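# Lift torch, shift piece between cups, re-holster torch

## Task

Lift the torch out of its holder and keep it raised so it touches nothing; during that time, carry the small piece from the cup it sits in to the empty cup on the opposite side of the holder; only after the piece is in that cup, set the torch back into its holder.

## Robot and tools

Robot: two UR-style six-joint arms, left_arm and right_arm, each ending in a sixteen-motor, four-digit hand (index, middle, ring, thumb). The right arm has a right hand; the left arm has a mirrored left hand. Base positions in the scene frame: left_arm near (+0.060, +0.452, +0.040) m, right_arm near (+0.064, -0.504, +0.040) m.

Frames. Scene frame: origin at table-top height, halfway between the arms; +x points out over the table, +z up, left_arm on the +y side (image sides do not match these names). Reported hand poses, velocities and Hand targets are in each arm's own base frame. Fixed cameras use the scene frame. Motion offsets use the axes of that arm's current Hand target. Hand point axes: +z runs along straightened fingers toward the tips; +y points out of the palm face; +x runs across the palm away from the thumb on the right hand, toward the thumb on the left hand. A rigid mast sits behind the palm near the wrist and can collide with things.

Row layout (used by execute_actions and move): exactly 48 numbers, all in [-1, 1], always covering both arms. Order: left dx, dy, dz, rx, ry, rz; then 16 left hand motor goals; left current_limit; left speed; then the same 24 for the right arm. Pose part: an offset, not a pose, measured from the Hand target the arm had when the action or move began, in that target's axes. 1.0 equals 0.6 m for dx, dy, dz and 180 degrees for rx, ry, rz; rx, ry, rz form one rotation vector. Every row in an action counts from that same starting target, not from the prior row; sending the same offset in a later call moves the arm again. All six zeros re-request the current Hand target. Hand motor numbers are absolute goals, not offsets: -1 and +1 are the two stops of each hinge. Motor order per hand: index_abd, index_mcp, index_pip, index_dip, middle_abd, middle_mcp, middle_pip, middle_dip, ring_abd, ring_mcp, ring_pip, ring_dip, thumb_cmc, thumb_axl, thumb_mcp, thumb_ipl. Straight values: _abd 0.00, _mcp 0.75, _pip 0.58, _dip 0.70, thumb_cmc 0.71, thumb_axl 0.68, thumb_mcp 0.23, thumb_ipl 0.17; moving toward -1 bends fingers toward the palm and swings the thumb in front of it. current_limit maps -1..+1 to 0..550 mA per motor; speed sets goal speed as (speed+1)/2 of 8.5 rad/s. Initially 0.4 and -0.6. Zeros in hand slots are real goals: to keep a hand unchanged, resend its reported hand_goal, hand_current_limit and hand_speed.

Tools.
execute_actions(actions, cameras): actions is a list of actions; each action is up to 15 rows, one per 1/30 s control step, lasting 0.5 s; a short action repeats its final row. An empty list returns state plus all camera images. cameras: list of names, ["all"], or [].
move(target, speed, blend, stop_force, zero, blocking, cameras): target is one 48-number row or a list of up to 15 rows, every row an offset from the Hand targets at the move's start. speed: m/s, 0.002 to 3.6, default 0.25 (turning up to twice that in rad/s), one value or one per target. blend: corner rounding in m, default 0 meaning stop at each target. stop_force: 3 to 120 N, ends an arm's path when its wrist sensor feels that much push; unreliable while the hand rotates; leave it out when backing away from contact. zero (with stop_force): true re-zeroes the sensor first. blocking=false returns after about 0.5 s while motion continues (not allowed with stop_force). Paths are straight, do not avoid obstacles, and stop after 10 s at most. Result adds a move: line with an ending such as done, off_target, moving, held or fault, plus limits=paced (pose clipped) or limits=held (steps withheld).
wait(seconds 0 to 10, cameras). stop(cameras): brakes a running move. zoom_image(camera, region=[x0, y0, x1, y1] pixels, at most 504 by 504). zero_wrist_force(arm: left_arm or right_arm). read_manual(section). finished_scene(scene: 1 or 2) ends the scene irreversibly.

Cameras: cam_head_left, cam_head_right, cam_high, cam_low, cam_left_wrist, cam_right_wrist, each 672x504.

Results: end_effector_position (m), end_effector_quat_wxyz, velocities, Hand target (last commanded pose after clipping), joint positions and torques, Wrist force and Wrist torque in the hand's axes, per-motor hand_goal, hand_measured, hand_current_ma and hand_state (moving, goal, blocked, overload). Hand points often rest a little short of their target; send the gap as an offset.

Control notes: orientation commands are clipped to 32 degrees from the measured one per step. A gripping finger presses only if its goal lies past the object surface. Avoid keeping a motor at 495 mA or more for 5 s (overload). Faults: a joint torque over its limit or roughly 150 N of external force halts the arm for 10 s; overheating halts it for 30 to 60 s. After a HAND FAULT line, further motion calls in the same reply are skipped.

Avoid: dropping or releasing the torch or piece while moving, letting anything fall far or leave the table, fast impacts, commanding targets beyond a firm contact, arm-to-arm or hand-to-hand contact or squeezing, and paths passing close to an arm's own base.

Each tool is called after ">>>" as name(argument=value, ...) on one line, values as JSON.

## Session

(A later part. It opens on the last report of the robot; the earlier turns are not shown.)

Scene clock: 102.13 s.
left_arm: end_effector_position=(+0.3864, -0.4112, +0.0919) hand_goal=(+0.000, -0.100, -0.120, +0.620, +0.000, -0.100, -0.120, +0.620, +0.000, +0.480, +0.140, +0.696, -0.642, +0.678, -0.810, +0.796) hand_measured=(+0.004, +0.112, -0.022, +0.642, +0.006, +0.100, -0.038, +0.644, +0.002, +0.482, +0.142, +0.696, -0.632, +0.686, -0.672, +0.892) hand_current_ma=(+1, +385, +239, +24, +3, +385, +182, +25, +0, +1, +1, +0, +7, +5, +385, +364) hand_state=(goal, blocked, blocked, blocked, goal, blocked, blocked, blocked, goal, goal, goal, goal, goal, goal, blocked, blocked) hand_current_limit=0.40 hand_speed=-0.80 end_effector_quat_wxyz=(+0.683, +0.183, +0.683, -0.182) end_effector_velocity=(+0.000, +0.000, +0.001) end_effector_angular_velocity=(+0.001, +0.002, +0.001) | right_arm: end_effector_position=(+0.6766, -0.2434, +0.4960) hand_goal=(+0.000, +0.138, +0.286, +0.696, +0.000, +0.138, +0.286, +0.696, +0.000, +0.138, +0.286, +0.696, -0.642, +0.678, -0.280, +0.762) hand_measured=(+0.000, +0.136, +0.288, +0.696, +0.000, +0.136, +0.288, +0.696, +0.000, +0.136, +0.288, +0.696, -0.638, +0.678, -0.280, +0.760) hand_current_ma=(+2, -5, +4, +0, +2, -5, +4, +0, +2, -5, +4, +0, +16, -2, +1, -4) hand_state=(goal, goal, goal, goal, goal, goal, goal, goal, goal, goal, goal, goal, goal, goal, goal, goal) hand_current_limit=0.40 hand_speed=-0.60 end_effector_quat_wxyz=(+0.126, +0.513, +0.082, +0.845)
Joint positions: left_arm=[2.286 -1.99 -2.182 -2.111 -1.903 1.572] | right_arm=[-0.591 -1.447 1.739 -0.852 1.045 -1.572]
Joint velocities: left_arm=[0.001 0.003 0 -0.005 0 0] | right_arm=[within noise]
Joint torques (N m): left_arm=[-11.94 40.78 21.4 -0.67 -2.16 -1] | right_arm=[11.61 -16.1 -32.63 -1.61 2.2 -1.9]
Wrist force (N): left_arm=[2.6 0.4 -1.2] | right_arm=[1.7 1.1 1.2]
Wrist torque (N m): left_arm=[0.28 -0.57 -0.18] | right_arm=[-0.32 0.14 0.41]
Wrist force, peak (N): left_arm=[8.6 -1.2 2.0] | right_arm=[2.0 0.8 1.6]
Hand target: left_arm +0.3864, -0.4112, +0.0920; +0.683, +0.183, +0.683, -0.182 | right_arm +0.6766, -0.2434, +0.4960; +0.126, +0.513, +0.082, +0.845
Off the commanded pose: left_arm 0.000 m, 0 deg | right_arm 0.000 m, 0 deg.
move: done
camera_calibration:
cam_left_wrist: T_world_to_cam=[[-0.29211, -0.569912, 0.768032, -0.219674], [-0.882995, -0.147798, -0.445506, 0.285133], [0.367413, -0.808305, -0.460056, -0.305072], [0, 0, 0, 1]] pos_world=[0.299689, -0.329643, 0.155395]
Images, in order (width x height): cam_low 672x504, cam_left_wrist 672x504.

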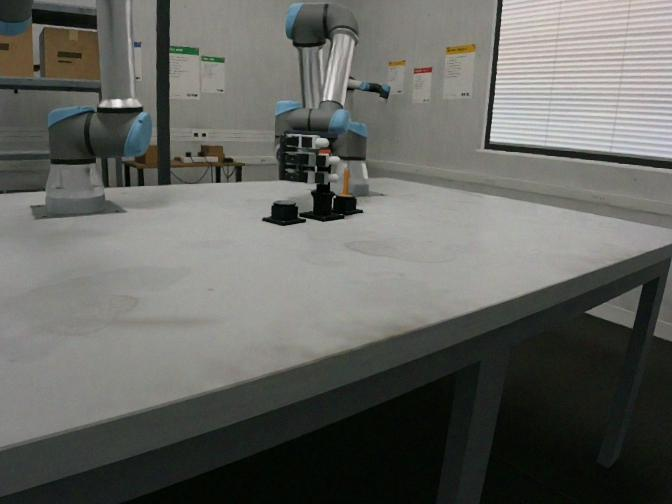

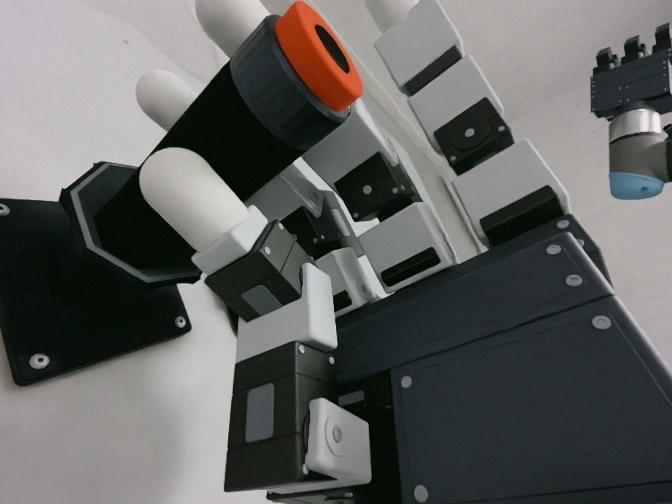

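>>> move(target=[[-0.2967,0,0,0,0,0, 0,-0.10,-0.12,0.62,0,-0.10,-0.12,0.62,0,0.48,0.14,0.696,-0.642,0.678,-0.81,0.796,0.4,-0.8, 0,0,0,0,0,0, 0,0.138,0.286,0.696,0,0.138,0.286,0.696,0,0.138,0.286,0.696,-0.642,0.678,-0.28,0.762,0.4,-0.6],[-0.2967,0.526,0.005,-0.1806,0,0, 0,-0.10,-0.12,0.62,0,-0.10,-0.12,0.62,0,0.48,0.14,0.696,-0.642,0.678,-0.81,0.796,0.4,-0.8, 0.0431,-0.4223,-0.1716,0.1317,-0.0534,0.075, 0,0.138,0.286,0.696,0,0.138,0.286,0.696,0,0.138,0.286,0.696,-0.642,0.678,-0.28,0.762,0.4,-0.6],[-0.2967,0.9722,-0.2727,-0.3611,0,0, 0,-0.10,-0.12,0.62,0,-0.10,-0.12,0.62,0,0.48,0.14,0.696,-0.642,0.678,-0.81,0.796,0.4,-0.8, 0.0862,-0.8445,-0.3432,0.2633,-0.1067,0.15, 0,0.138,0.286,0.696,0,0.138,0.286,0.696,0,0.138,0.286,0.696,-0.642,0.678,-0.28,0.762,0.4,-0.6]], speed=0.18, blend=0.03, cameras=["all"])

>>> zoom_image(camera="cam_left_wrist", region=[100, 0, 450, 350])

>>> zoom_image(camera="cam_high", region=[270, 190, 430, 290])

>>> zoom_image(camera="cam_head_left", region=[280, 180, 450, 270])

Scene clock: 110.43 s.
left_arm: end_effector_position=(+0.5360, +0.1754, +0.2707) hand_goal=(+0.000, -0.100, -0.120, +0.620, +0.000, -0.100, -0.120, +0.620, +0.000, +0.480, +0.140, +0.696, -0.642, +0.678, -0.810, +0.796) hand_measured=(+0.004, +0.112, -0.032, +0.642, +0.004, +0.100, -0.038, +0.644, +0.002, +0.482, +0.142, +0.696, -0.636, +0.682, -0.672, +0.892) hand_current_ma=(+1, +385, +200, +22, +2, +385, +182, +25, +0, +1, +1, +0, +3, +2, +385, +364) hand_state=(goal, blocked, blocked, blocked, goal, blocked, blocked, blocked, goal, goal, goal, goal, goal, goal, blocked, blocked) hand_current_limit=0.40 hand_speed=-0.80 end_effector_quat_wxyz=(+0.674, -0.212, +0.674, +0.213) | right_arm: end_effector_position=(+0.5365, +0.2538, +0.3093) hand_goal=(+0.000, +0.138, +0.286, +0.696, +0.000, +0.138, +0.286, +0.696, +0.000, +0.138, +0.286, +0.696, -0.642, +0.678, -0.280, +0.762) hand_measured=(+0.002, +0.136, +0.288, +0.696, +0.002, +0.136, +0.288, +0.696, +0.002, +0.136, +0.288, +0.696, -0.636, +0.678, -0.280, +0.760) hand_current_ma=(+4, -5, +4, +0, +4, -5, +4, +0, +4, -4, +4, +0, +22, +0, +1, -4) hand_state=(goal, goal, goal, goal, goal, goal, goal, goal, goal, goal, goal, goal, goal, goal, goal, goal) hand_current_limit=0.40 hand_speed=-0.60 end_effector_quat_wxyz=(-0.270, +0.654, +0.270, +0.653)
Joint positions: left_arm=[3.418 -1.649 -2.008 -2.625 -1.905 1.572] | right_arm=[0.058 -1.661 2.064 -0.402 0.845 -1.571]
Joint torques (N m): left_arm=[11.54 19.35 28.15 -0.18 2 -0.65] | right_arm=[12.17 -3.78 -30.86 -0.23 2.22 0.99]
Wrist force (N): left_arm=[2.1 0.3 -1.7] | right_arm=[2.2 -0.2 1.0]
Wrist torque (N m): left_arm=[0.24 -0.48 -0.03] | right_arm=[-0.24 0.11 0.42]
Wrist force, peak (N): left_arm=[3.8 0.1 -1.4] | right_arm=[1.7 1.7 1.4]
Hand target: left_arm +0.5360, +0.1757, +0.2707; +0.674, -0.212, +0.674, +0.213 | right_arm +0.5365, +0.2540, +0.3093; -0.270, +0.654, +0.270, +0.653
Off the commanded pose: left_arm 0.000 m, 0 deg | right_arm 0.000 m, 0 deg.
move: done
camera_calibration:
cam_left_wrist: T_world_to_cam=[[0.392017, -0.506243, 0.768141, -0.356836], [-0.239186, -0.862346, -0.446262, 0.363955], [0.88832, -0.00878681, -0.45914, -0.223293], [0, 0, 0, 1]] pos_world=[0.425295, 0.131248, 0.333997]
cam_right_wrist: T_world_to_cam=[[0.482951, -0.391692, -0.783158, 0.124266], [-0.874561, -0.171213, -0.453685, 0.600533], [0.0436183, 0.904026, -0.425246, 0.00354987], [0, 0, 0, 1]] pos_world=[0.465033, 0.148284, 0.371282]

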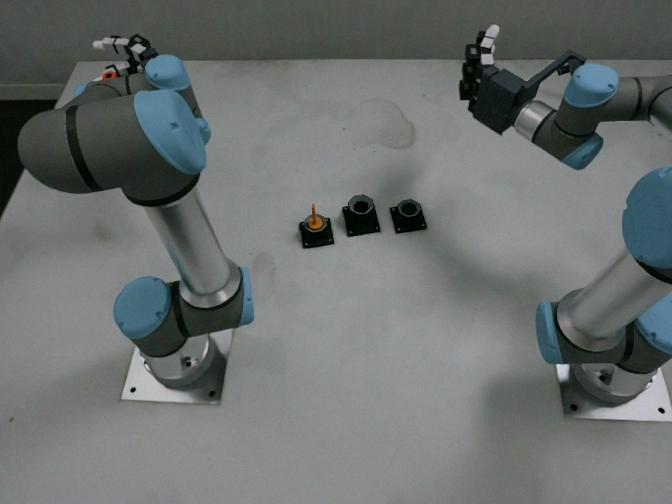

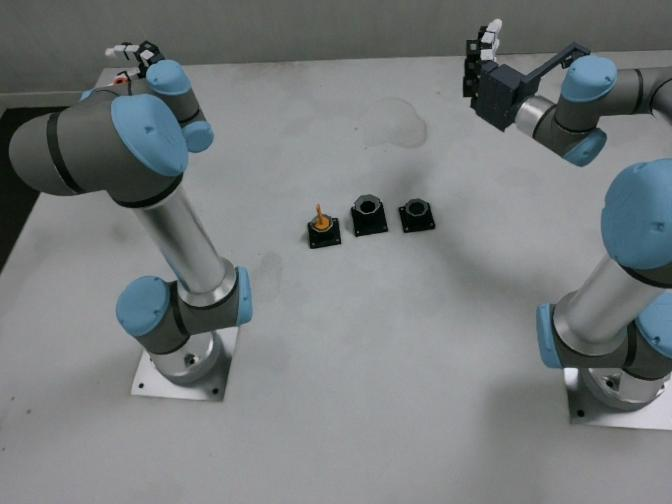

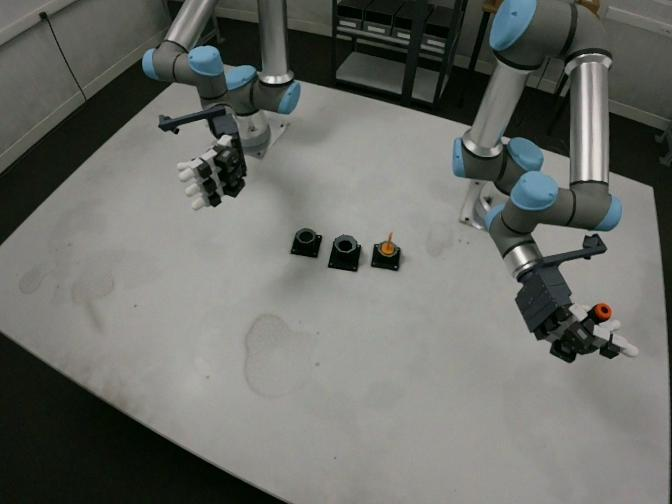

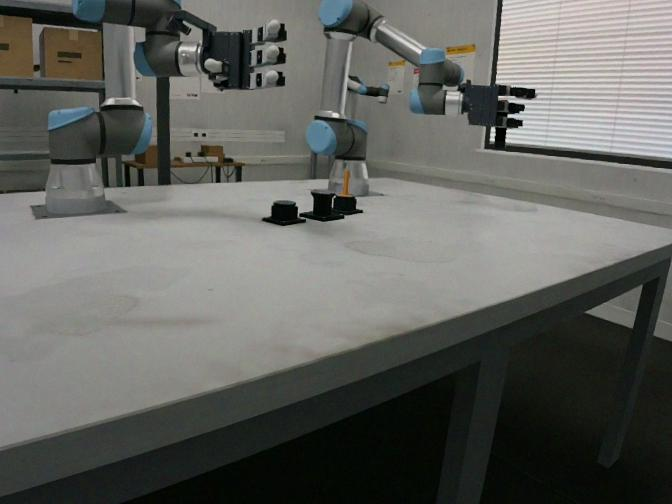

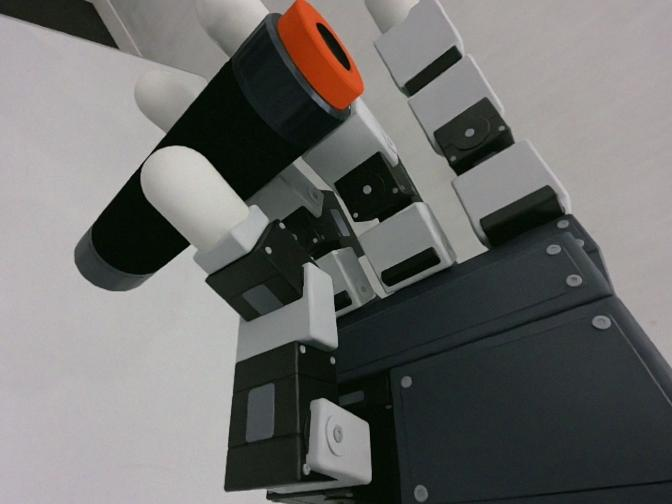

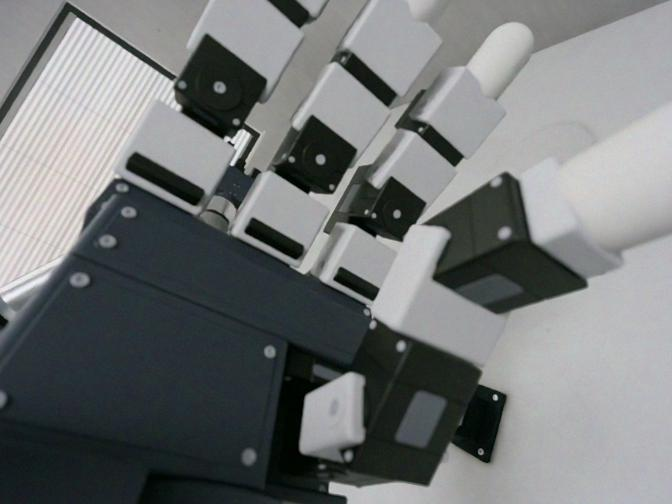

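Scaled by 1.440 from the camera's 672x504 image, which has a finer 960x720 frame.

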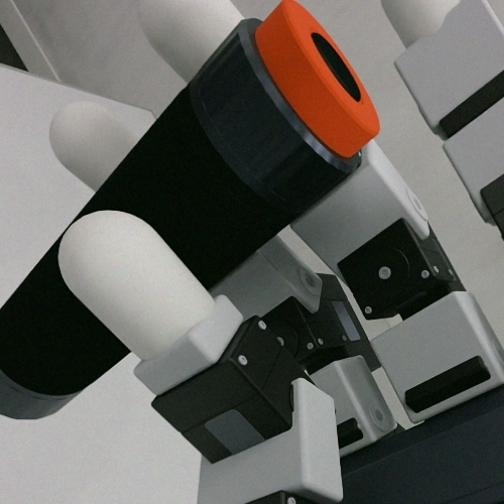

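Scaled by 3.150 from the camera's 672x504 image, which has a finer 960x720 frame.

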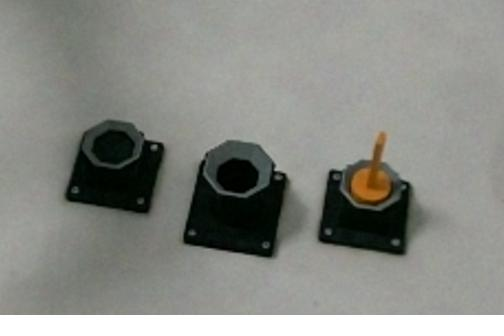

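Scaled by 2.965 from the camera's 672x504 image, which has a finer 960x720 frame.

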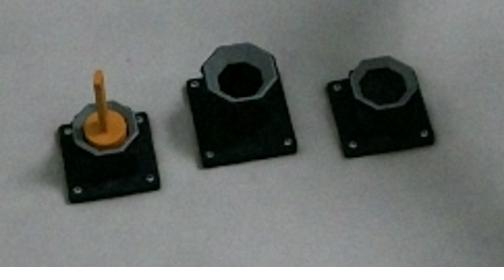

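>>> move(target=[0,0,0,0,0,0, 0,-0.10,-0.12,0.62,0,-0.10,-0.12,0.62,0,0.48,0.14,0.696,-0.642,0.678,-0.81,0.796,0.4,-0.8, -0.215,-0.7771,0.2433,0.25,0,0, 0,0.138,0.286,0.696,0,0.138,0.286,0.696,0,0.138,0.286,0.696,-0.642,0.678,-0.28,0.762,0.4,-0.6], speed=0.25, cameras=["all"])

>>> zoom_image(camera="cam_right_wrist", region=[350, 150, 672, 504])

>>> zoom_image(camera="cam_high", region=[270, 120, 450, 290])

>>> zoom_image(camera="cam_low", region=[240, 60, 400, 240])

Scene clock: 116.87 s.
left_arm: end_effector_position=(+0.5360, +0.1757, +0.2707) hand_goal=(+0.000, -0.100, -0.120, +0.620, +0.000, -0.100, -0.120, +0.620, +0.000, +0.480, +0.140, +0.696, -0.642, +0.678, -0.810, +0.796) hand_measured=(+0.004, +0.112, -0.032, +0.642, +0.004, +0.100, -0.038, +0.644, +0.002, +0.482, +0.142, +0.696, -0.636, +0.682, -0.672, +0.892) hand_current_ma=(+1, +385, +200, +22, +2, +385, +182, +25, +0, +1, +1, +0, +3, +2, +385, +364) hand_state=(goal, blocked, blocked, blocked, goal, blocked, blocked, blocked, goal, goal, goal, goal, goal, goal, blocked, blocked) hand_current_limit=0.40 hand_speed=-0.80 end_effector_quat_wxyz=(+0.674, -0.212, +0.674, +0.213) | right_arm: end_effector_position=(+0.3103, +0.6869, +0.1804) hand_goal=(+0.000, +0.138, +0.286, +0.696, +0.000, +0.138, +0.286, +0.696, +0.000, +0.138, +0.286, +0.696, -0.642, +0.678, -0.280, +0.762) hand_measured=(+0.002, +0.136, +0.288, +0.696, +0.002, +0.136, +0.288, +0.696, +0.002, +0.136, +0.288, +0.696, -0.636, +0.678, -0.280, +0.760) hand_current_ma=(+4, -4, +4, +0, +5, -4, +4, +0, +4, -4, +4, +0, +22, +0, +1, -4) hand_state=(goal, goal, goal, goal, goal, goal, goal, goal, goal, goal, goal, goal, goal, goal, goal, goal) hand_current_limit=0.40 hand_speed=-0.60 end_effector_quat_wxyz=(+0.500, -0.500, -0.500, -0.500)
Joint positions: left_arm=[3.419 -1.649 -2.008 -2.625 -1.905 1.572] | right_arm=[0.849 -1.123 1.79 -0.667 0.85 -1.57]
Joint torques (N m): left_arm=[9.68 18.83 28.56 -0.45 1.97 -0.78] | right_arm=[11.41 -25.73 -26.72 -0.2 -2.33 -1.35]
Wrist force (N): left_arm=[2.4 0.3 -1.4] | right_arm=[1.8 0.1 0.8]
Wrist torque (N m): left_arm=[0.22 -0.52 0.00] | right_arm=[-0.20 0.16 0.35]
Wrist force, peak (N): left_arm=[2.6 0.4 -2.0] | right_arm=[2.5 0.9 0.9]
Hand target: left_arm +0.5360, +0.1757, +0.2707; +0.674, -0.212, +0.674, +0.213 | right_arm +0.3103, +0.6871, +0.1804; +0.500, -0.500, -0.500, -0.500
Off the commanded pose: left_arm 0.000 m, 0 deg | right_arm 0.000 m, 0 deg.
move: done
camera_calibration:
cam_left_wrist: T_world_to_cam=[[0.392193, -0.506101, 0.768145, -0.356869], [-0.238892, -0.862433, -0.446252, 0.364034], [0.888322, -0.00848661, -0.459143, -0.223418], [0, 0, 0, 1]] pos_world=[0.425393, 0.131447, 0.333997]
cam_right_wrist: T_world_to_cam=[[0.618067, 0.064843, -0.783447, -0.0532976], [-0.497512, -0.739359, -0.453685, 0.691614], [-0.608667, 0.670181, -0.424714, -0.0700178], [0, 0, 0, 1]] pos_world=[0.33441, 0.561732, 0.242281]

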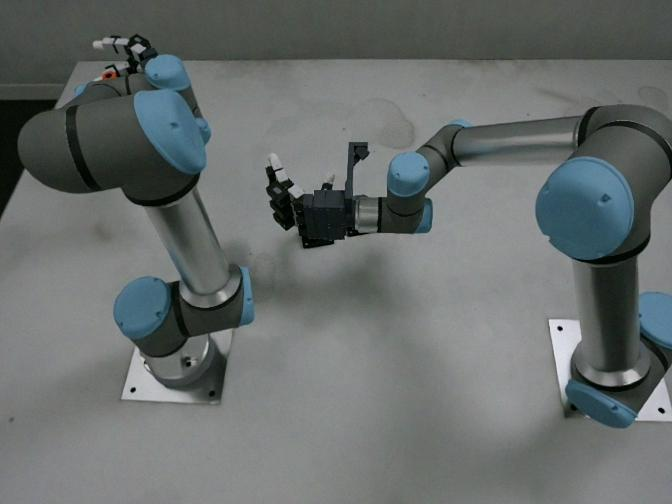

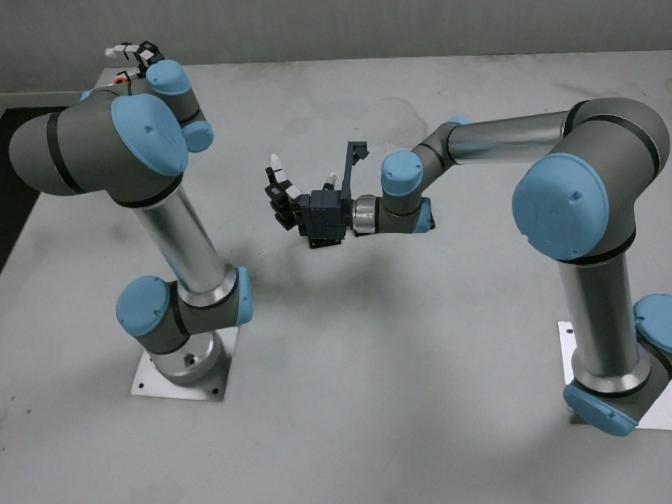

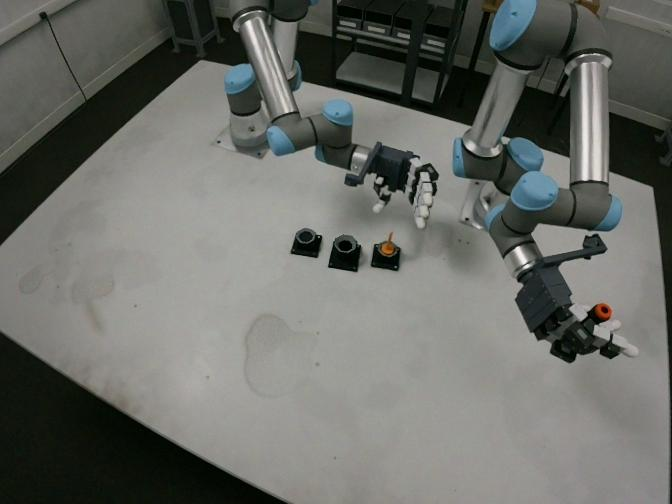

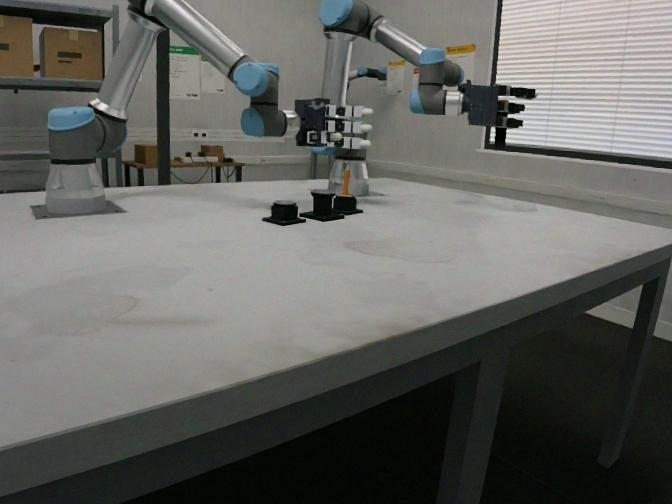

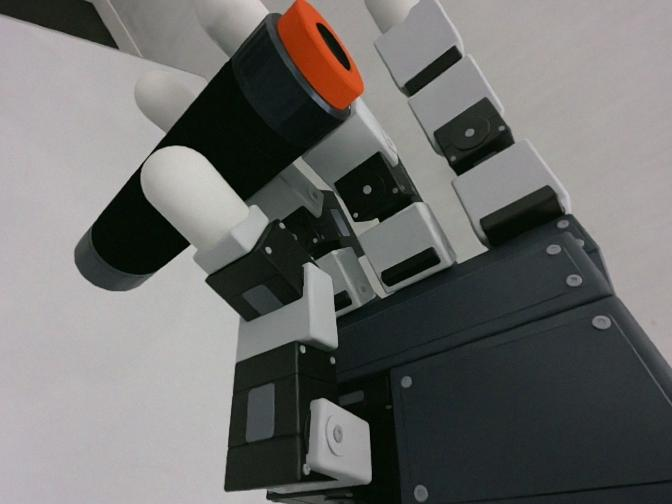

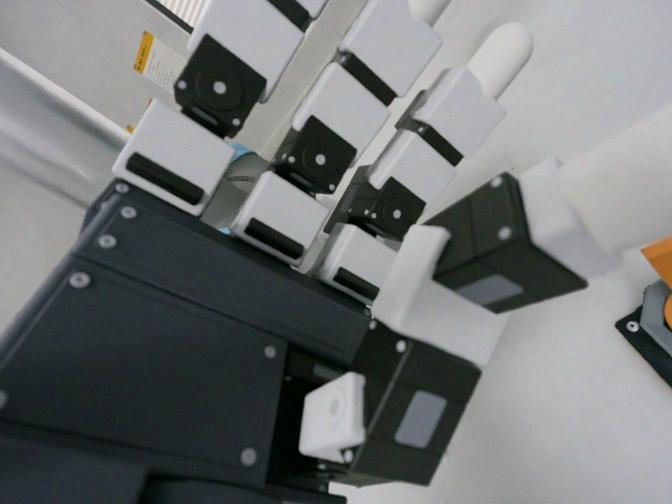

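Scaled by 1.424 from the camera's 672x504 image, which has a finer 960x720 frame.

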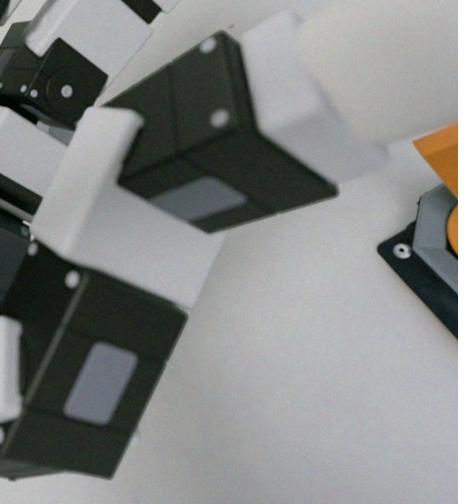

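Scaled by 2.800 from the camera's 672x504 image, which has a finer 960x720 frame.

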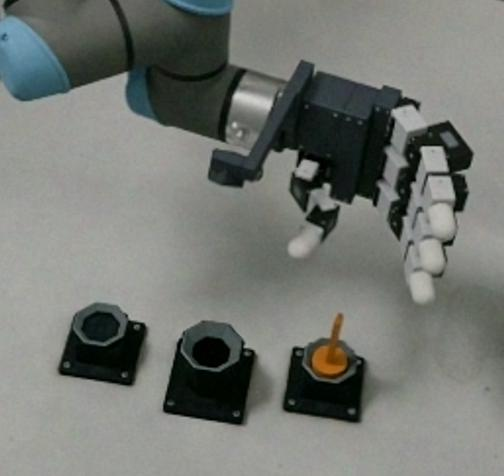

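Scaled by 2.800 from the camera's 672x504 image, which has a finer 960x720 frame.

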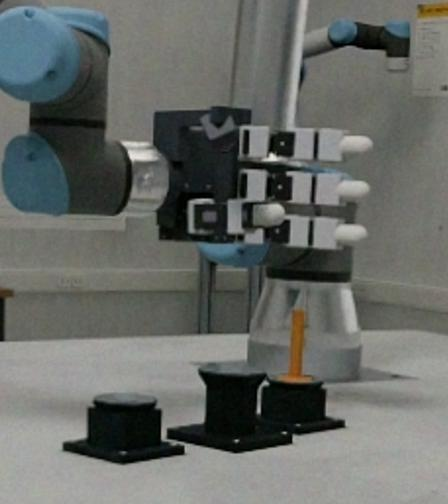

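>>> move(target=[0,0,0,0,0,0, 0,-0.10,-0.12,0.62,0,-0.10,-0.12,0.62,0,0.48,0.14,0.696,-0.642,0.678,-0.81,0.796,0.4,-0.8, -0.0833,0.0117,0,0,0,0, 0,0.138,0.286,0.696,0,0.138,0.286,0.696,0,0.138,0.286,0.696,-0.642,0.678,-0.28,0.762,0.4,-0.6], speed=0.1, cameras=["cam_high","cam_low","cam_right_wrist"])

>>> zoom_image(camera="cam_right_wrist", region=[400, 0, 672, 350])

>>> zoom_image(camera="cam_high", region=[300, 170, 450, 280])

>>> zoom_image(camera="cam_low", region=[260, 100, 400, 240])

Scene clock: 122.20 s.
left_arm: end_effector_position=(+0.5360, +0.1757, +0.2707) hand_goal=(+0.000, -0.100, -0.120, +0.620, +0.000, -0.100, -0.120, +0.620, +0.000, +0.480, +0.140, +0.696, -0.642, +0.678, -0.810, +0.796) hand_measured=(+0.004, +0.112, -0.032, +0.642, +0.004, +0.100, -0.038, +0.644, +0.002, +0.482, +0.142, +0.696, -0.636, +0.682, -0.672, +0.892) hand_current_ma=(+1, +385, +200, +22, +2, +385, +182, +25, +0, +1, +1, +0, +3, +2, +385, +364) hand_state=(goal, blocked, blocked, blocked, goal, blocked, blocked, blocked, goal, goal, goal, goal, goal, goal, blocked, blocked) hand_current_limit=0.40 hand_speed=-0.80 end_effector_quat_wxyz=(+0.674, -0.212, +0.674, +0.213) | right_arm: end_effector_position=(+0.3172, +0.6870, +0.1306) hand_goal=(+0.000, +0.138, +0.286, +0.696, +0.000, +0.138, +0.286, +0.696, +0.000, +0.138, +0.286, +0.696, -0.642, +0.678, -0.280, +0.762) hand_measured=(+0.002, +0.136, +0.288, +0.696, +0.002, +0.136, +0.288, +0.696, +0.002, +0.136, +0.288, +0.696, -0.636, +0.678, -0.280, +0.760) hand_current_ma=(+4, -4, +4, +0, +5, -4, +4, +0, +4, -4, +4, +0, +22, +0, +1, -4) hand_state=(goal, goal, goal, goal, goal, goal, goal, goal, goal, goal, goal, goal, goal, goal, goal, goal) hand_current_limit=0.40 hand_speed=-0.60 end_effector_quat_wxyz=(+0.500, -0.500, -0.500, -0.500)
Joint positions: left_arm=[3.419 -1.649 -2.008 -2.625 -1.905 1.572] | right_arm=[0.839 -1.037 1.816 -0.778 0.839 -1.57]
Joint torques (N m): left_arm=[9.31 18.1 29.7 -0.38 2.02 -1.02] | right_arm=[-14.33 -27.4 -11.1 -3.23 -2.46 1.06]
Wrist force (N): left_arm=[2.3 0.3 -1.4] | right_arm=[2.0 -0.2 1.0]
Wrist torque (N m): left_arm=[0.21 -0.49 -0.02] | right_arm=[-0.19 0.17 0.43]
Wrist force, peak (N): left_arm=[2.6 0.1 -2.1] | right_arm=[2.5 0.1 0.9]
Hand target: left_arm +0.5360, +0.1757, +0.2707; +0.674, -0.212, +0.674, +0.213 | right_arm +0.3173, +0.6871, +0.1304; +0.500, -0.500, -0.500, -0.500
Off the commanded pose: left_arm 0.000 m, 0 deg | right_arm 0.000 m, 0 deg.
move: done
camera_calibration:
cam_right_wrist: T_world_to_cam=[[0.61805, 0.0649254, -0.783453, -0.0966308], [-0.497405, -0.739439, -0.453671, 0.672607], [-0.608771, 0.670085, -0.424717, -0.0870122], [0, 0, 0, 1]] pos_world=[0.341311, 0.561932, 0.192481]
Images, in order (width x height): cam_high 672x504, cam_low 672x504, cam_right_wrist 672x504.

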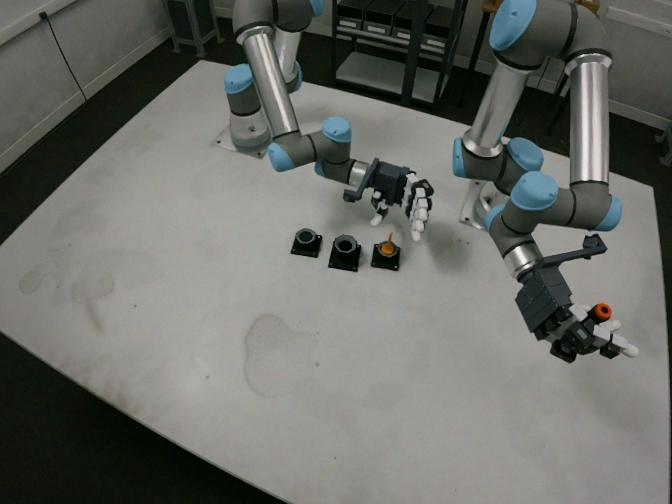

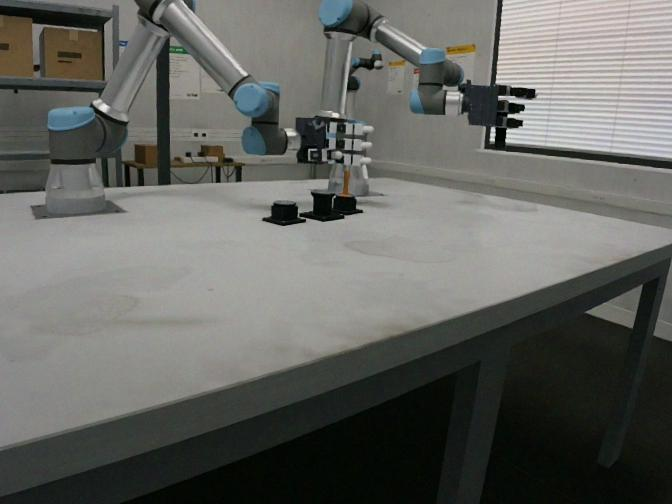

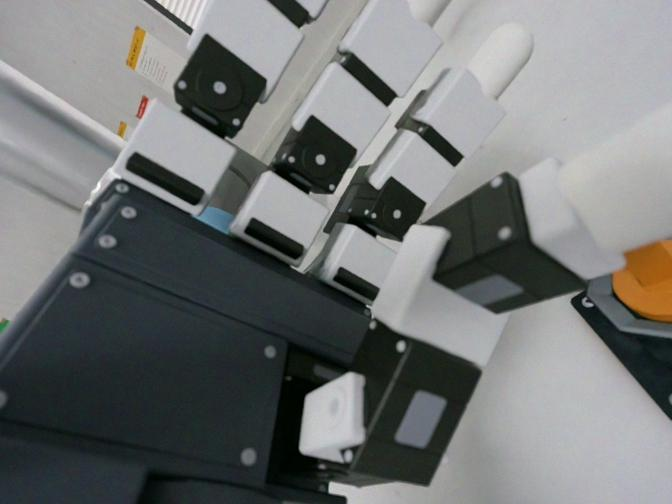

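Scaled by 1.440 from the camera's 672x504 image, which has a finer 960x720 frame.

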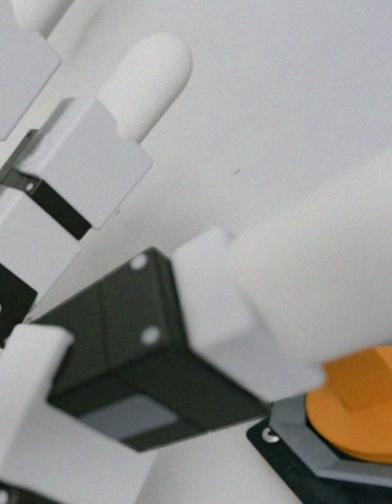

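Scaled by 3.360 from the camera's 672x504 image, which has a finer 960x720 frame.

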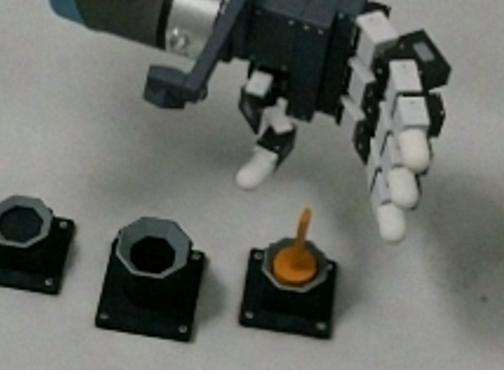

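Scaled by 3.600 from the camera's 672x504 image, which has a finer 960x720 frame.

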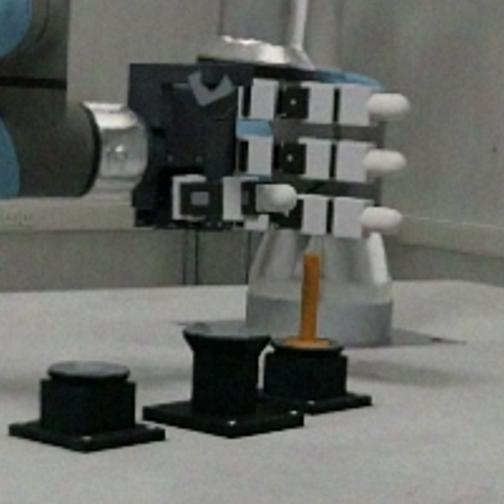

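>>> move(target=[0,0,0,0,0,0, 0,-0.10,-0.12,0.62,0,-0.10,-0.12,0.62,0,0.48,0.14,0.696,-0.642,0.678,-0.81,0.796,0.4,-0.8, -0.1173,-0.0067,0,0,0,0, 0,0.138,0.286,0.696,0,0.138,0.286,0.696,0,0.138,0.286,0.696,-0.642,0.678,-0.28,0.762,0.4,-0.6], speed=0.08, stop_force=8, cameras=["cam_high","cam_low","cam_right_wrist"])

>>> zoom_image(camera="cam_right_wrist", region=[400, 0, 672, 350])

>>> zoom_image(camera="cam_high", region=[300, 170, 450, 280])

>>> zoom_image(camera="cam_low", region=[260, 100, 400, 240])

Scene clock: 126.33 s.
left_arm: end_effector_position=(+0.5360, +0.1757, +0.2707) hand_goal=(+0.000, -0.100, -0.120, +0.620, +0.000, -0.100, -0.120, +0.620, +0.000, +0.480, +0.140, +0.696, -0.642, +0.678, -0.810, +0.796) hand_measured=(+0.004, +0.112, -0.032, +0.642, +0.004, +0.100, -0.038, +0.644, +0.002, +0.482, +0.142, +0.696, -0.636, +0.682, -0.672, +0.892) hand_current_ma=(+1, +385, +200, +22, +2, +385, +182, +25, +0, +1, +1, +0, +3, +2, +385, +364) hand_state=(goal, blocked, blocked, blocked, goal, blocked, blocked, blocked, goal, goal, goal, goal, goal, goal, blocked, blocked) hand_current_limit=0.40 hand_speed=-0.80 end_effector_quat_wxyz=(+0.674, -0.212, +0.674, +0.213) | right_arm: end_effector_position=(+0.3132, +0.6870, +0.0600) hand_goal=(+0.000, +0.138, +0.286, +0.696, +0.000, +0.138, +0.286, +0.696, +0.000, +0.138, +0.286, +0.696, -0.642, +0.678, -0.280, +0.762) hand_measured=(+0.002, +0.136, +0.288, +0.696, +0.002, +0.136, +0.288, +0.696, +0.002, +0.136, +0.288, +0.696, -0.636, +0.678, -0.280, +0.760) hand_current_ma=(+4, -4, +4, +0, +5, -4, +4, +0, +4, -4, +4, +0, +23, +0, +1, -4) hand_state=(goal, goal, goal, goal, goal, goal, goal, goal, goal, goal, goal, goal, goal, goal, goal, goal) hand_current_limit=0.40 hand_speed=-0.60 end_effector_quat_wxyz=(+0.500, -0.500, -0.500, -0.500)
Joint positions: left_arm=[3.419 -1.649 -2.008 -2.625 -1.905 1.572] | right_arm=[0.845 -0.91 1.846 -0.935 0.845 -1.57]
Joint torques (N m): left_arm=[10.81 18.38 29.74 -0.33 2.22 -0.81] | right_arm=[12.16 -28.57 -7.7 -2.99 2.36 1.1]
Wrist force (N): left_arm=[2.4 0.3 -1.7] | right_arm=[1.9 0.1 0.9]
Wrist torque (N m): left_arm=[0.24 -0.52 0.00] | right_arm=[-0.19 0.14 0.41]
Wrist force, peak (N): left_arm=[2.8 0.1 -1.7] | right_arm=[2.5 -0.3 0.8]
Hand target: left_arm +0.5360, +0.1757, +0.2707; +0.674, -0.212, +0.674, +0.213 | right_arm +0.3132, +0.6870, +0.0600; +0.500, -0.500, -0.500, -0.500
Off the commanded pose: left_arm 0.000 m, 0 deg | right_arm 0.000 m, 0 deg.
move: done
camera_calibration:
cam_right_wrist: T_world_to_cam=[[0.618053, 0.0649297, -0.78345, -0.149474], [-0.497402, -0.739439, -0.453676, 0.638588], [-0.608771, 0.670085, -0.424717, -0.119432], [0, 0, 0, 1]] pos_world=[0.337311, 0.561932, 0.121881]
Images, in order (width x height): cam_high 672x504, cam_low 672x504, cam_right_wrist 672x504.

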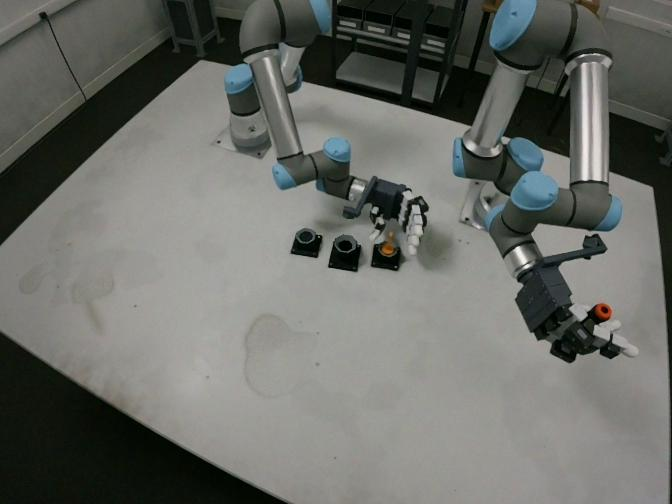

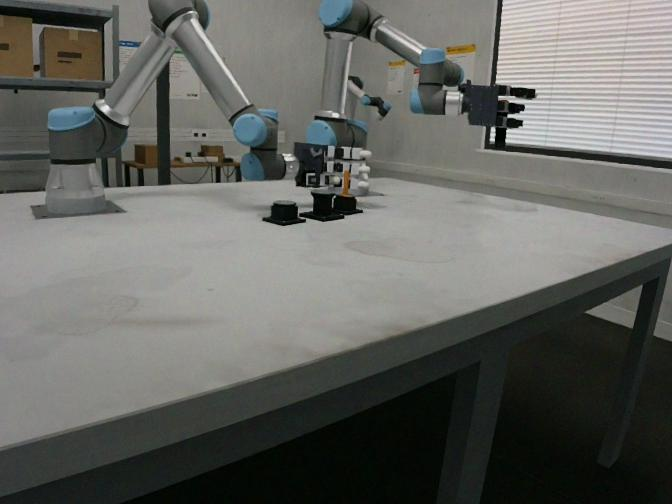

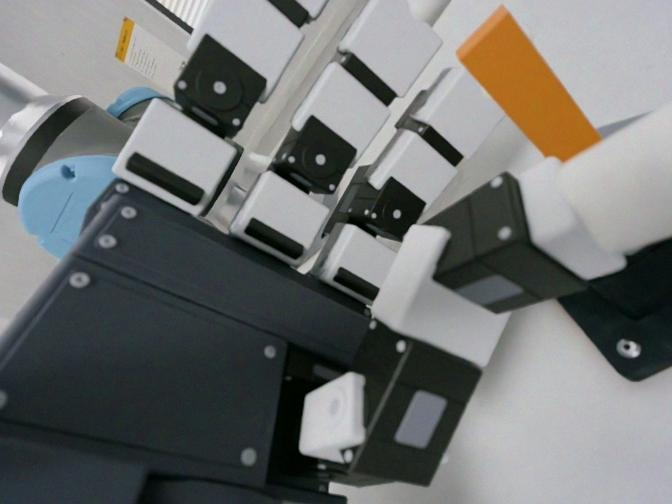

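Scaled by 1.440 from the camera's 672x504 image, which has a finer 960x720 frame.

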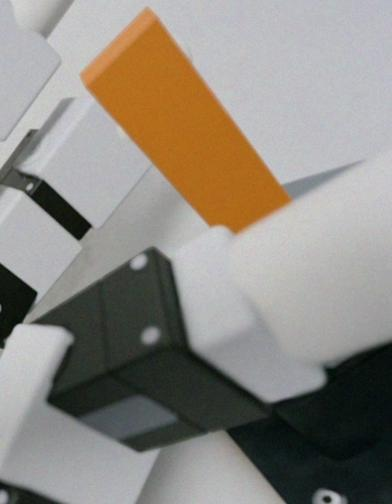

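Scaled by 3.360 from the camera's 672x504 image, which has a finer 960x720 frame.

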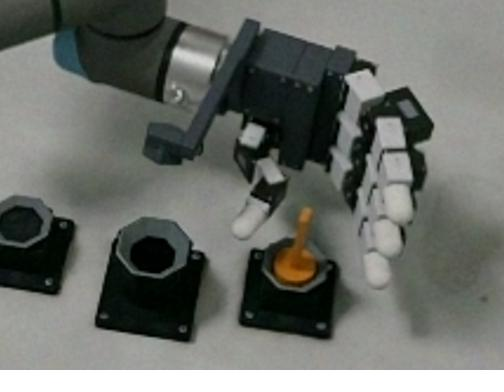

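Scaled by 3.600 from the camera's 672x504 image, which has a finer 960x720 frame.

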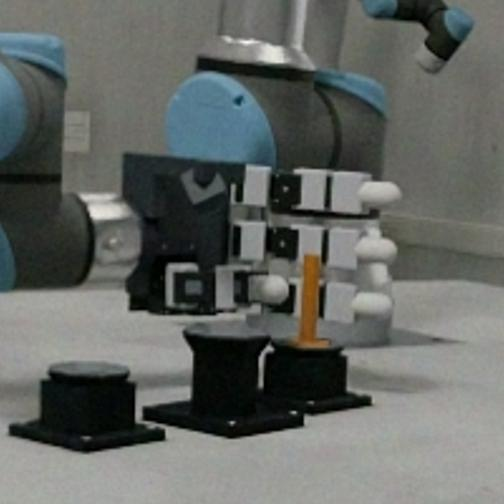

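>>> move(target=[0,0,0,0,0,0, 0,-0.10,-0.12,0.62,0,-0.10,-0.12,0.62,0,0.48,0.14,0.696,-0.642,0.678,-0.81,0.796,0.4,-0.8, -0.0067,0.0067,0.0067,0,0,0, 0,-0.3,0.489,0.696,0,-0.3,0.489,0.696,0,0.138,0.286,0.696,-0.642,0.678,-0.5,0.816,0.4,-0.7], speed=0.05, cameras=["cam_high","cam_right_wrist"])

>>> zoom_image(camera="cam_right_wrist", region=[350, 0, 672, 350])

Scene clock: 130.67 s.
left_arm: end_effector_position=(+0.5360, +0.1757, +0.2707) hand_goal=(+0.000, -0.100, -0.120, +0.620, +0.000, -0.100, -0.120, +0.620, +0.000, +0.480, +0.140, +0.696, -0.642, +0.678, -0.810, +0.796) hand_measured=(+0.004, +0.112, -0.032, +0.642, +0.004, +0.100, -0.038, +0.644, +0.002, +0.482, +0.142, +0.696, -0.636, +0.682, -0.672, +0.892) hand_current_ma=(+1, +385, +200, +22, +2, +385, +182, +25, +0, +1, +1, +0, +3, +2, +385, +364) hand_state=(goal, blocked, blocked, blocked, goal, blocked, blocked, blocked, goal, goal, goal, goal, goal, goal, blocked, blocked) hand_current_limit=0.40 hand_speed=-0.80 end_effector_quat_wxyz=(+0.674, -0.212, +0.674, +0.213) | right_arm: end_effector_position=(+0.3171, +0.6910, +0.0561) hand_goal=(+0.000, -0.300, +0.490, +0.696, +0.000, -0.300, +0.490, +0.696, +0.000, +0.138, +0.286, +0.696, -0.642, +0.678, -0.500, +0.816) hand_measured=(+0.002, -0.298, +0.486, +0.696, +0.002, -0.298, +0.486, +0.696, +0.002, +0.136, +0.288, +0.696, -0.636, +0.678, -0.498, +0.814) hand_current_ma=(+4, +8, -10, +0, +5, +8, -10, +0, +4, -4, +4, +0, +23, +4, +9, -8) hand_state=(goal, goal, goal, goal, goal, goal, goal, goal, goal, goal, goal, goal, goal, goal, goal, goal) hand_current_limit=0.40 hand_speed=-0.70 end_effector_quat_wxyz=(+0.500, -0.500, -0.500, -0.500) end_effector_velocity=(+0.001, +0.001, -0.002) end_effector_angular_velocity=(-0.001, +0.001, +0.001)
Joint positions: left_arm=[3.419 -1.649 -2.008 -2.625 -1.905 1.572] | right_arm=[0.844 -0.895 1.829 -0.934 0.845 -1.57]
Joint velocities: left_arm=[within noise] | right_arm=[0 0.005 -0.005 0.001 -0.002 0]
Joint torques (N m): left_arm=[10.61 17.99 28.92 -0.34 2.03 -0.88] | right_arm=[-14.67 -29.36 -21.98 -0.2 -2.46 0.9]
Wrist force (N): left_arm=[2.3 0.1 -1.8] | right_arm=[1.9 -0.1 0.9]
Wrist torque (N m): left_arm=[0.23 -0.51 -0.02] | right_arm=[-0.20 0.20 0.39]
Wrist force, peak (N): left_arm=[2.7 0.2 -2.0] | right_arm=[2.1 0.1 1.0]
Hand target: left_arm +0.5360, +0.1757, +0.2707; +0.674, -0.212, +0.674, +0.213 | right_arm +0.3172, +0.6911, +0.0560; +0.500, -0.500, -0.500, -0.500
Off the commanded pose: left_arm 0.000 m, 0 deg | right_arm 0.000 m, 0 deg.
move: done
camera_calibration:
cam_right_wrist: T_world_to_cam=[[0.618053, 0.0649297, -0.78345, -0.155193], [-0.497402, -0.739439, -0.453676, 0.641642], [-0.608771, 0.670085, -0.424717, -0.121328], [0, 0, 0, 1]] pos_world=[0.341211, 0.565832, 0.117981]
Images, in order (width x height): cam_high 672x504, cam_right_wrist 672x504.

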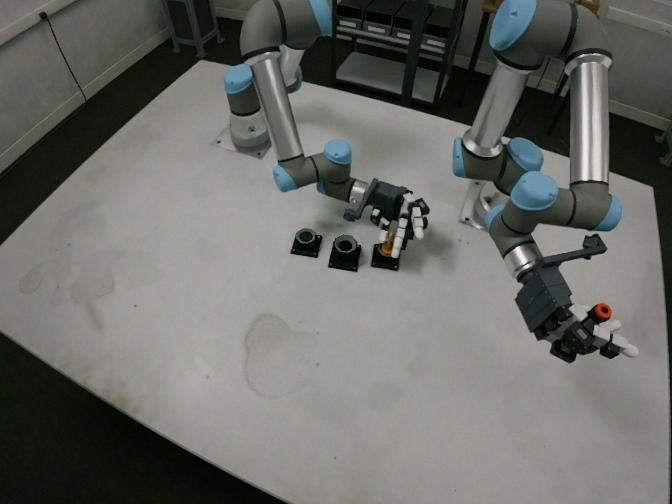

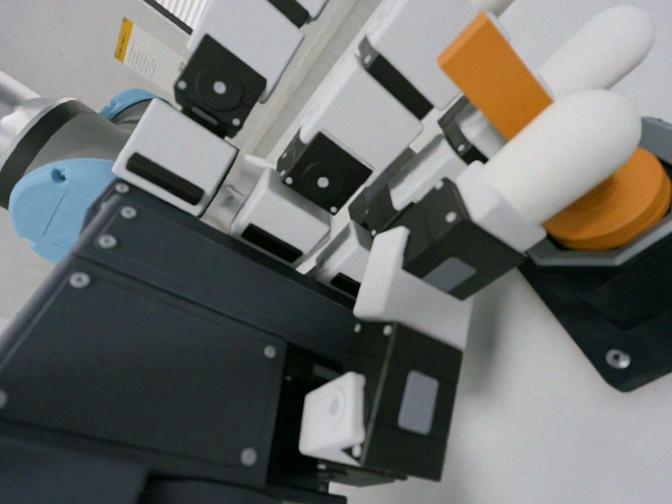

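Scaled by 1.440 from the camera's 672x504 image, which has a finer 960x720 frame.

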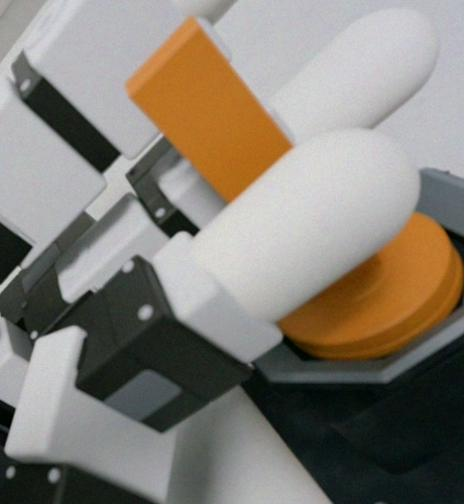

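>>> move(target=[0,0,0,0,0,0, 0,-0.10,-0.12,0.62,0,-0.10,-0.12,0.62,0,0.48,0.14,0.696,-0.642,0.678,-0.81,0.796,0.4,-0.8, 0,0,0,0,0,0, 0,-0.4,0.48,0.696,0,-0.4,0.48,0.696,0,0.138,0.286,0.696,-0.642,0.678,-0.62,0.83,0.2,-0.85], cameras=["cam_right_wrist"])

>>> zoom_image(camera="cam_right_wrist", region=[350, 0, 672, 350])

Scene clock: 131.80 s.
left_arm: end_effector_position=(+0.5360, +0.1757, +0.2707) hand_goal=(+0.000, -0.100, -0.120, +0.620, +0.000, -0.100, -0.120, +0.620, +0.000, +0.480, +0.140, +0.696, -0.642, +0.678, -0.810, +0.796) hand_measured=(+0.004, +0.112, -0.032, +0.642, +0.004, +0.100, -0.038, +0.644, +0.002, +0.482, +0.142, +0.696, -0.636, +0.682, -0.672, +0.892) hand_current_ma=(+1, +385, +200, +22, +2, +385, +182, +25, +0, +1, +1, +0, +3, +2, +385, +364) hand_state=(goal, blocked, blocked, blocked, goal, blocked, blocked, blocked, goal, goal, goal, goal, goal, goal, blocked, blocked) hand_current_limit=0.40 hand_speed=-0.80 end_effector_quat_wxyz=(+0.674, -0.212, +0.674, +0.213) | right_arm: end_effector_position=(+0.3172, +0.6911, +0.0560) hand_goal=(+0.000, -0.400, +0.480, +0.696, +0.000, -0.400, +0.480, +0.696, +0.000, +0.138, +0.286, +0.696, -0.642, +0.678, -0.620, +0.830) hand_measured=(+0.002, -0.392, +0.482, +0.696, +0.002, -0.394, +0.482, +0.696, +0.002, +0.136, +0.288, +0.696, -0.636, +0.680, -0.586, +0.836) hand_current_ma=(+5, +27, +10, +0, +5, +26, +10, +0, +4, -4, +4, +0, +23, +5, +185, +28) hand_state=(goal, goal, goal, goal, goal, goal, goal, goal, goal, goal, goal, goal, goal, goal, blocked, goal) hand_current_limit=0.20 hand_speed=-0.85 end_effector_quat_wxyz=(+0.500, -0.500, -0.500, -0.500)
Joint positions: left_arm=[3.419 -1.649 -2.008 -2.625 -1.905 1.572] | right_arm=[0.844 -0.894 1.829 -0.934 0.845 -1.57]
Joint torques (N m): left_arm=[9.84 18.97 29.38 -0.31 2.19 -0.86] | right_arm=[-14.88 -29.57 -22.85 -0.29 -2.14 0.19]
Wrist force (N): left_arm=[2.5 0.3 -1.6] | right_arm=[2.0 0.3 1.0]
Wrist torque (N m): left_arm=[0.24 -0.54 0.00] | right_arm=[-0.16 0.20 0.41]
Wrist force, peak (N): left_arm=[2.7 0.4 -1.8] | right_arm=[2.4 0.3 1.3]
Hand target: left_arm +0.5360, +0.1757, +0.2707; +0.674, -0.212, +0.674, +0.213 | right_arm +0.3172, +0.6911, +0.0560; +0.500, -0.500, -0.500, -0.500
Off the commanded pose: left_arm 0.000 m, 0 deg | right_arm 0.000 m, 0 deg.
move: done
camera_calibration:
cam_right_wrist: T_world_to_cam=[[0.618053, 0.0649297, -0.78345, -0.15534], [-0.497402, -0.739439, -0.453676, 0.64172], [-0.608771, 0.670085, -0.424717, -0.121376], [0, 0, 0, 1]] pos_world=[0.341311, 0.565932, 0.117881]
Images, in order (width x height): cam_right_wrist 672x504.

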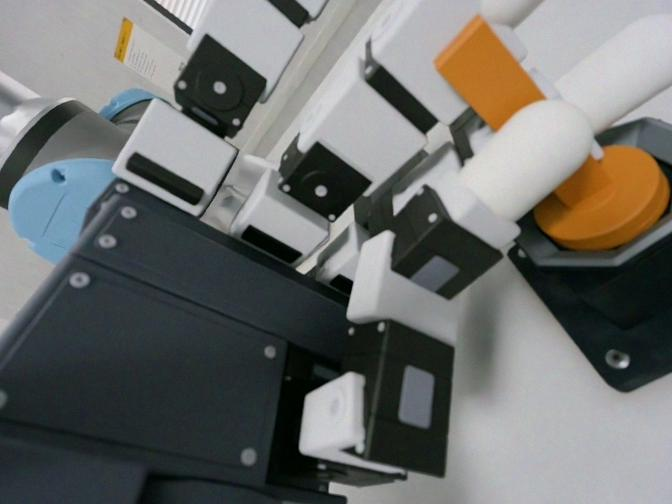

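Scaled by 1.440 from the camera's 672x504 image, which has a finer 960x720 frame.

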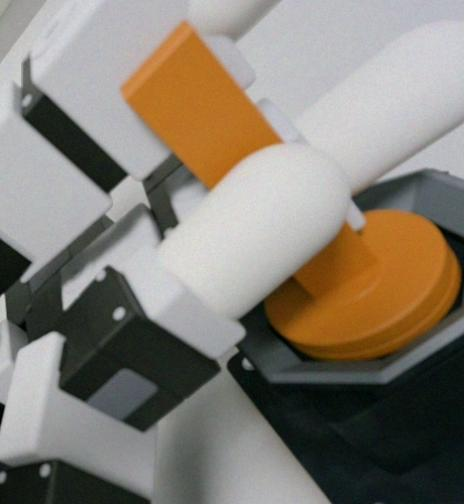

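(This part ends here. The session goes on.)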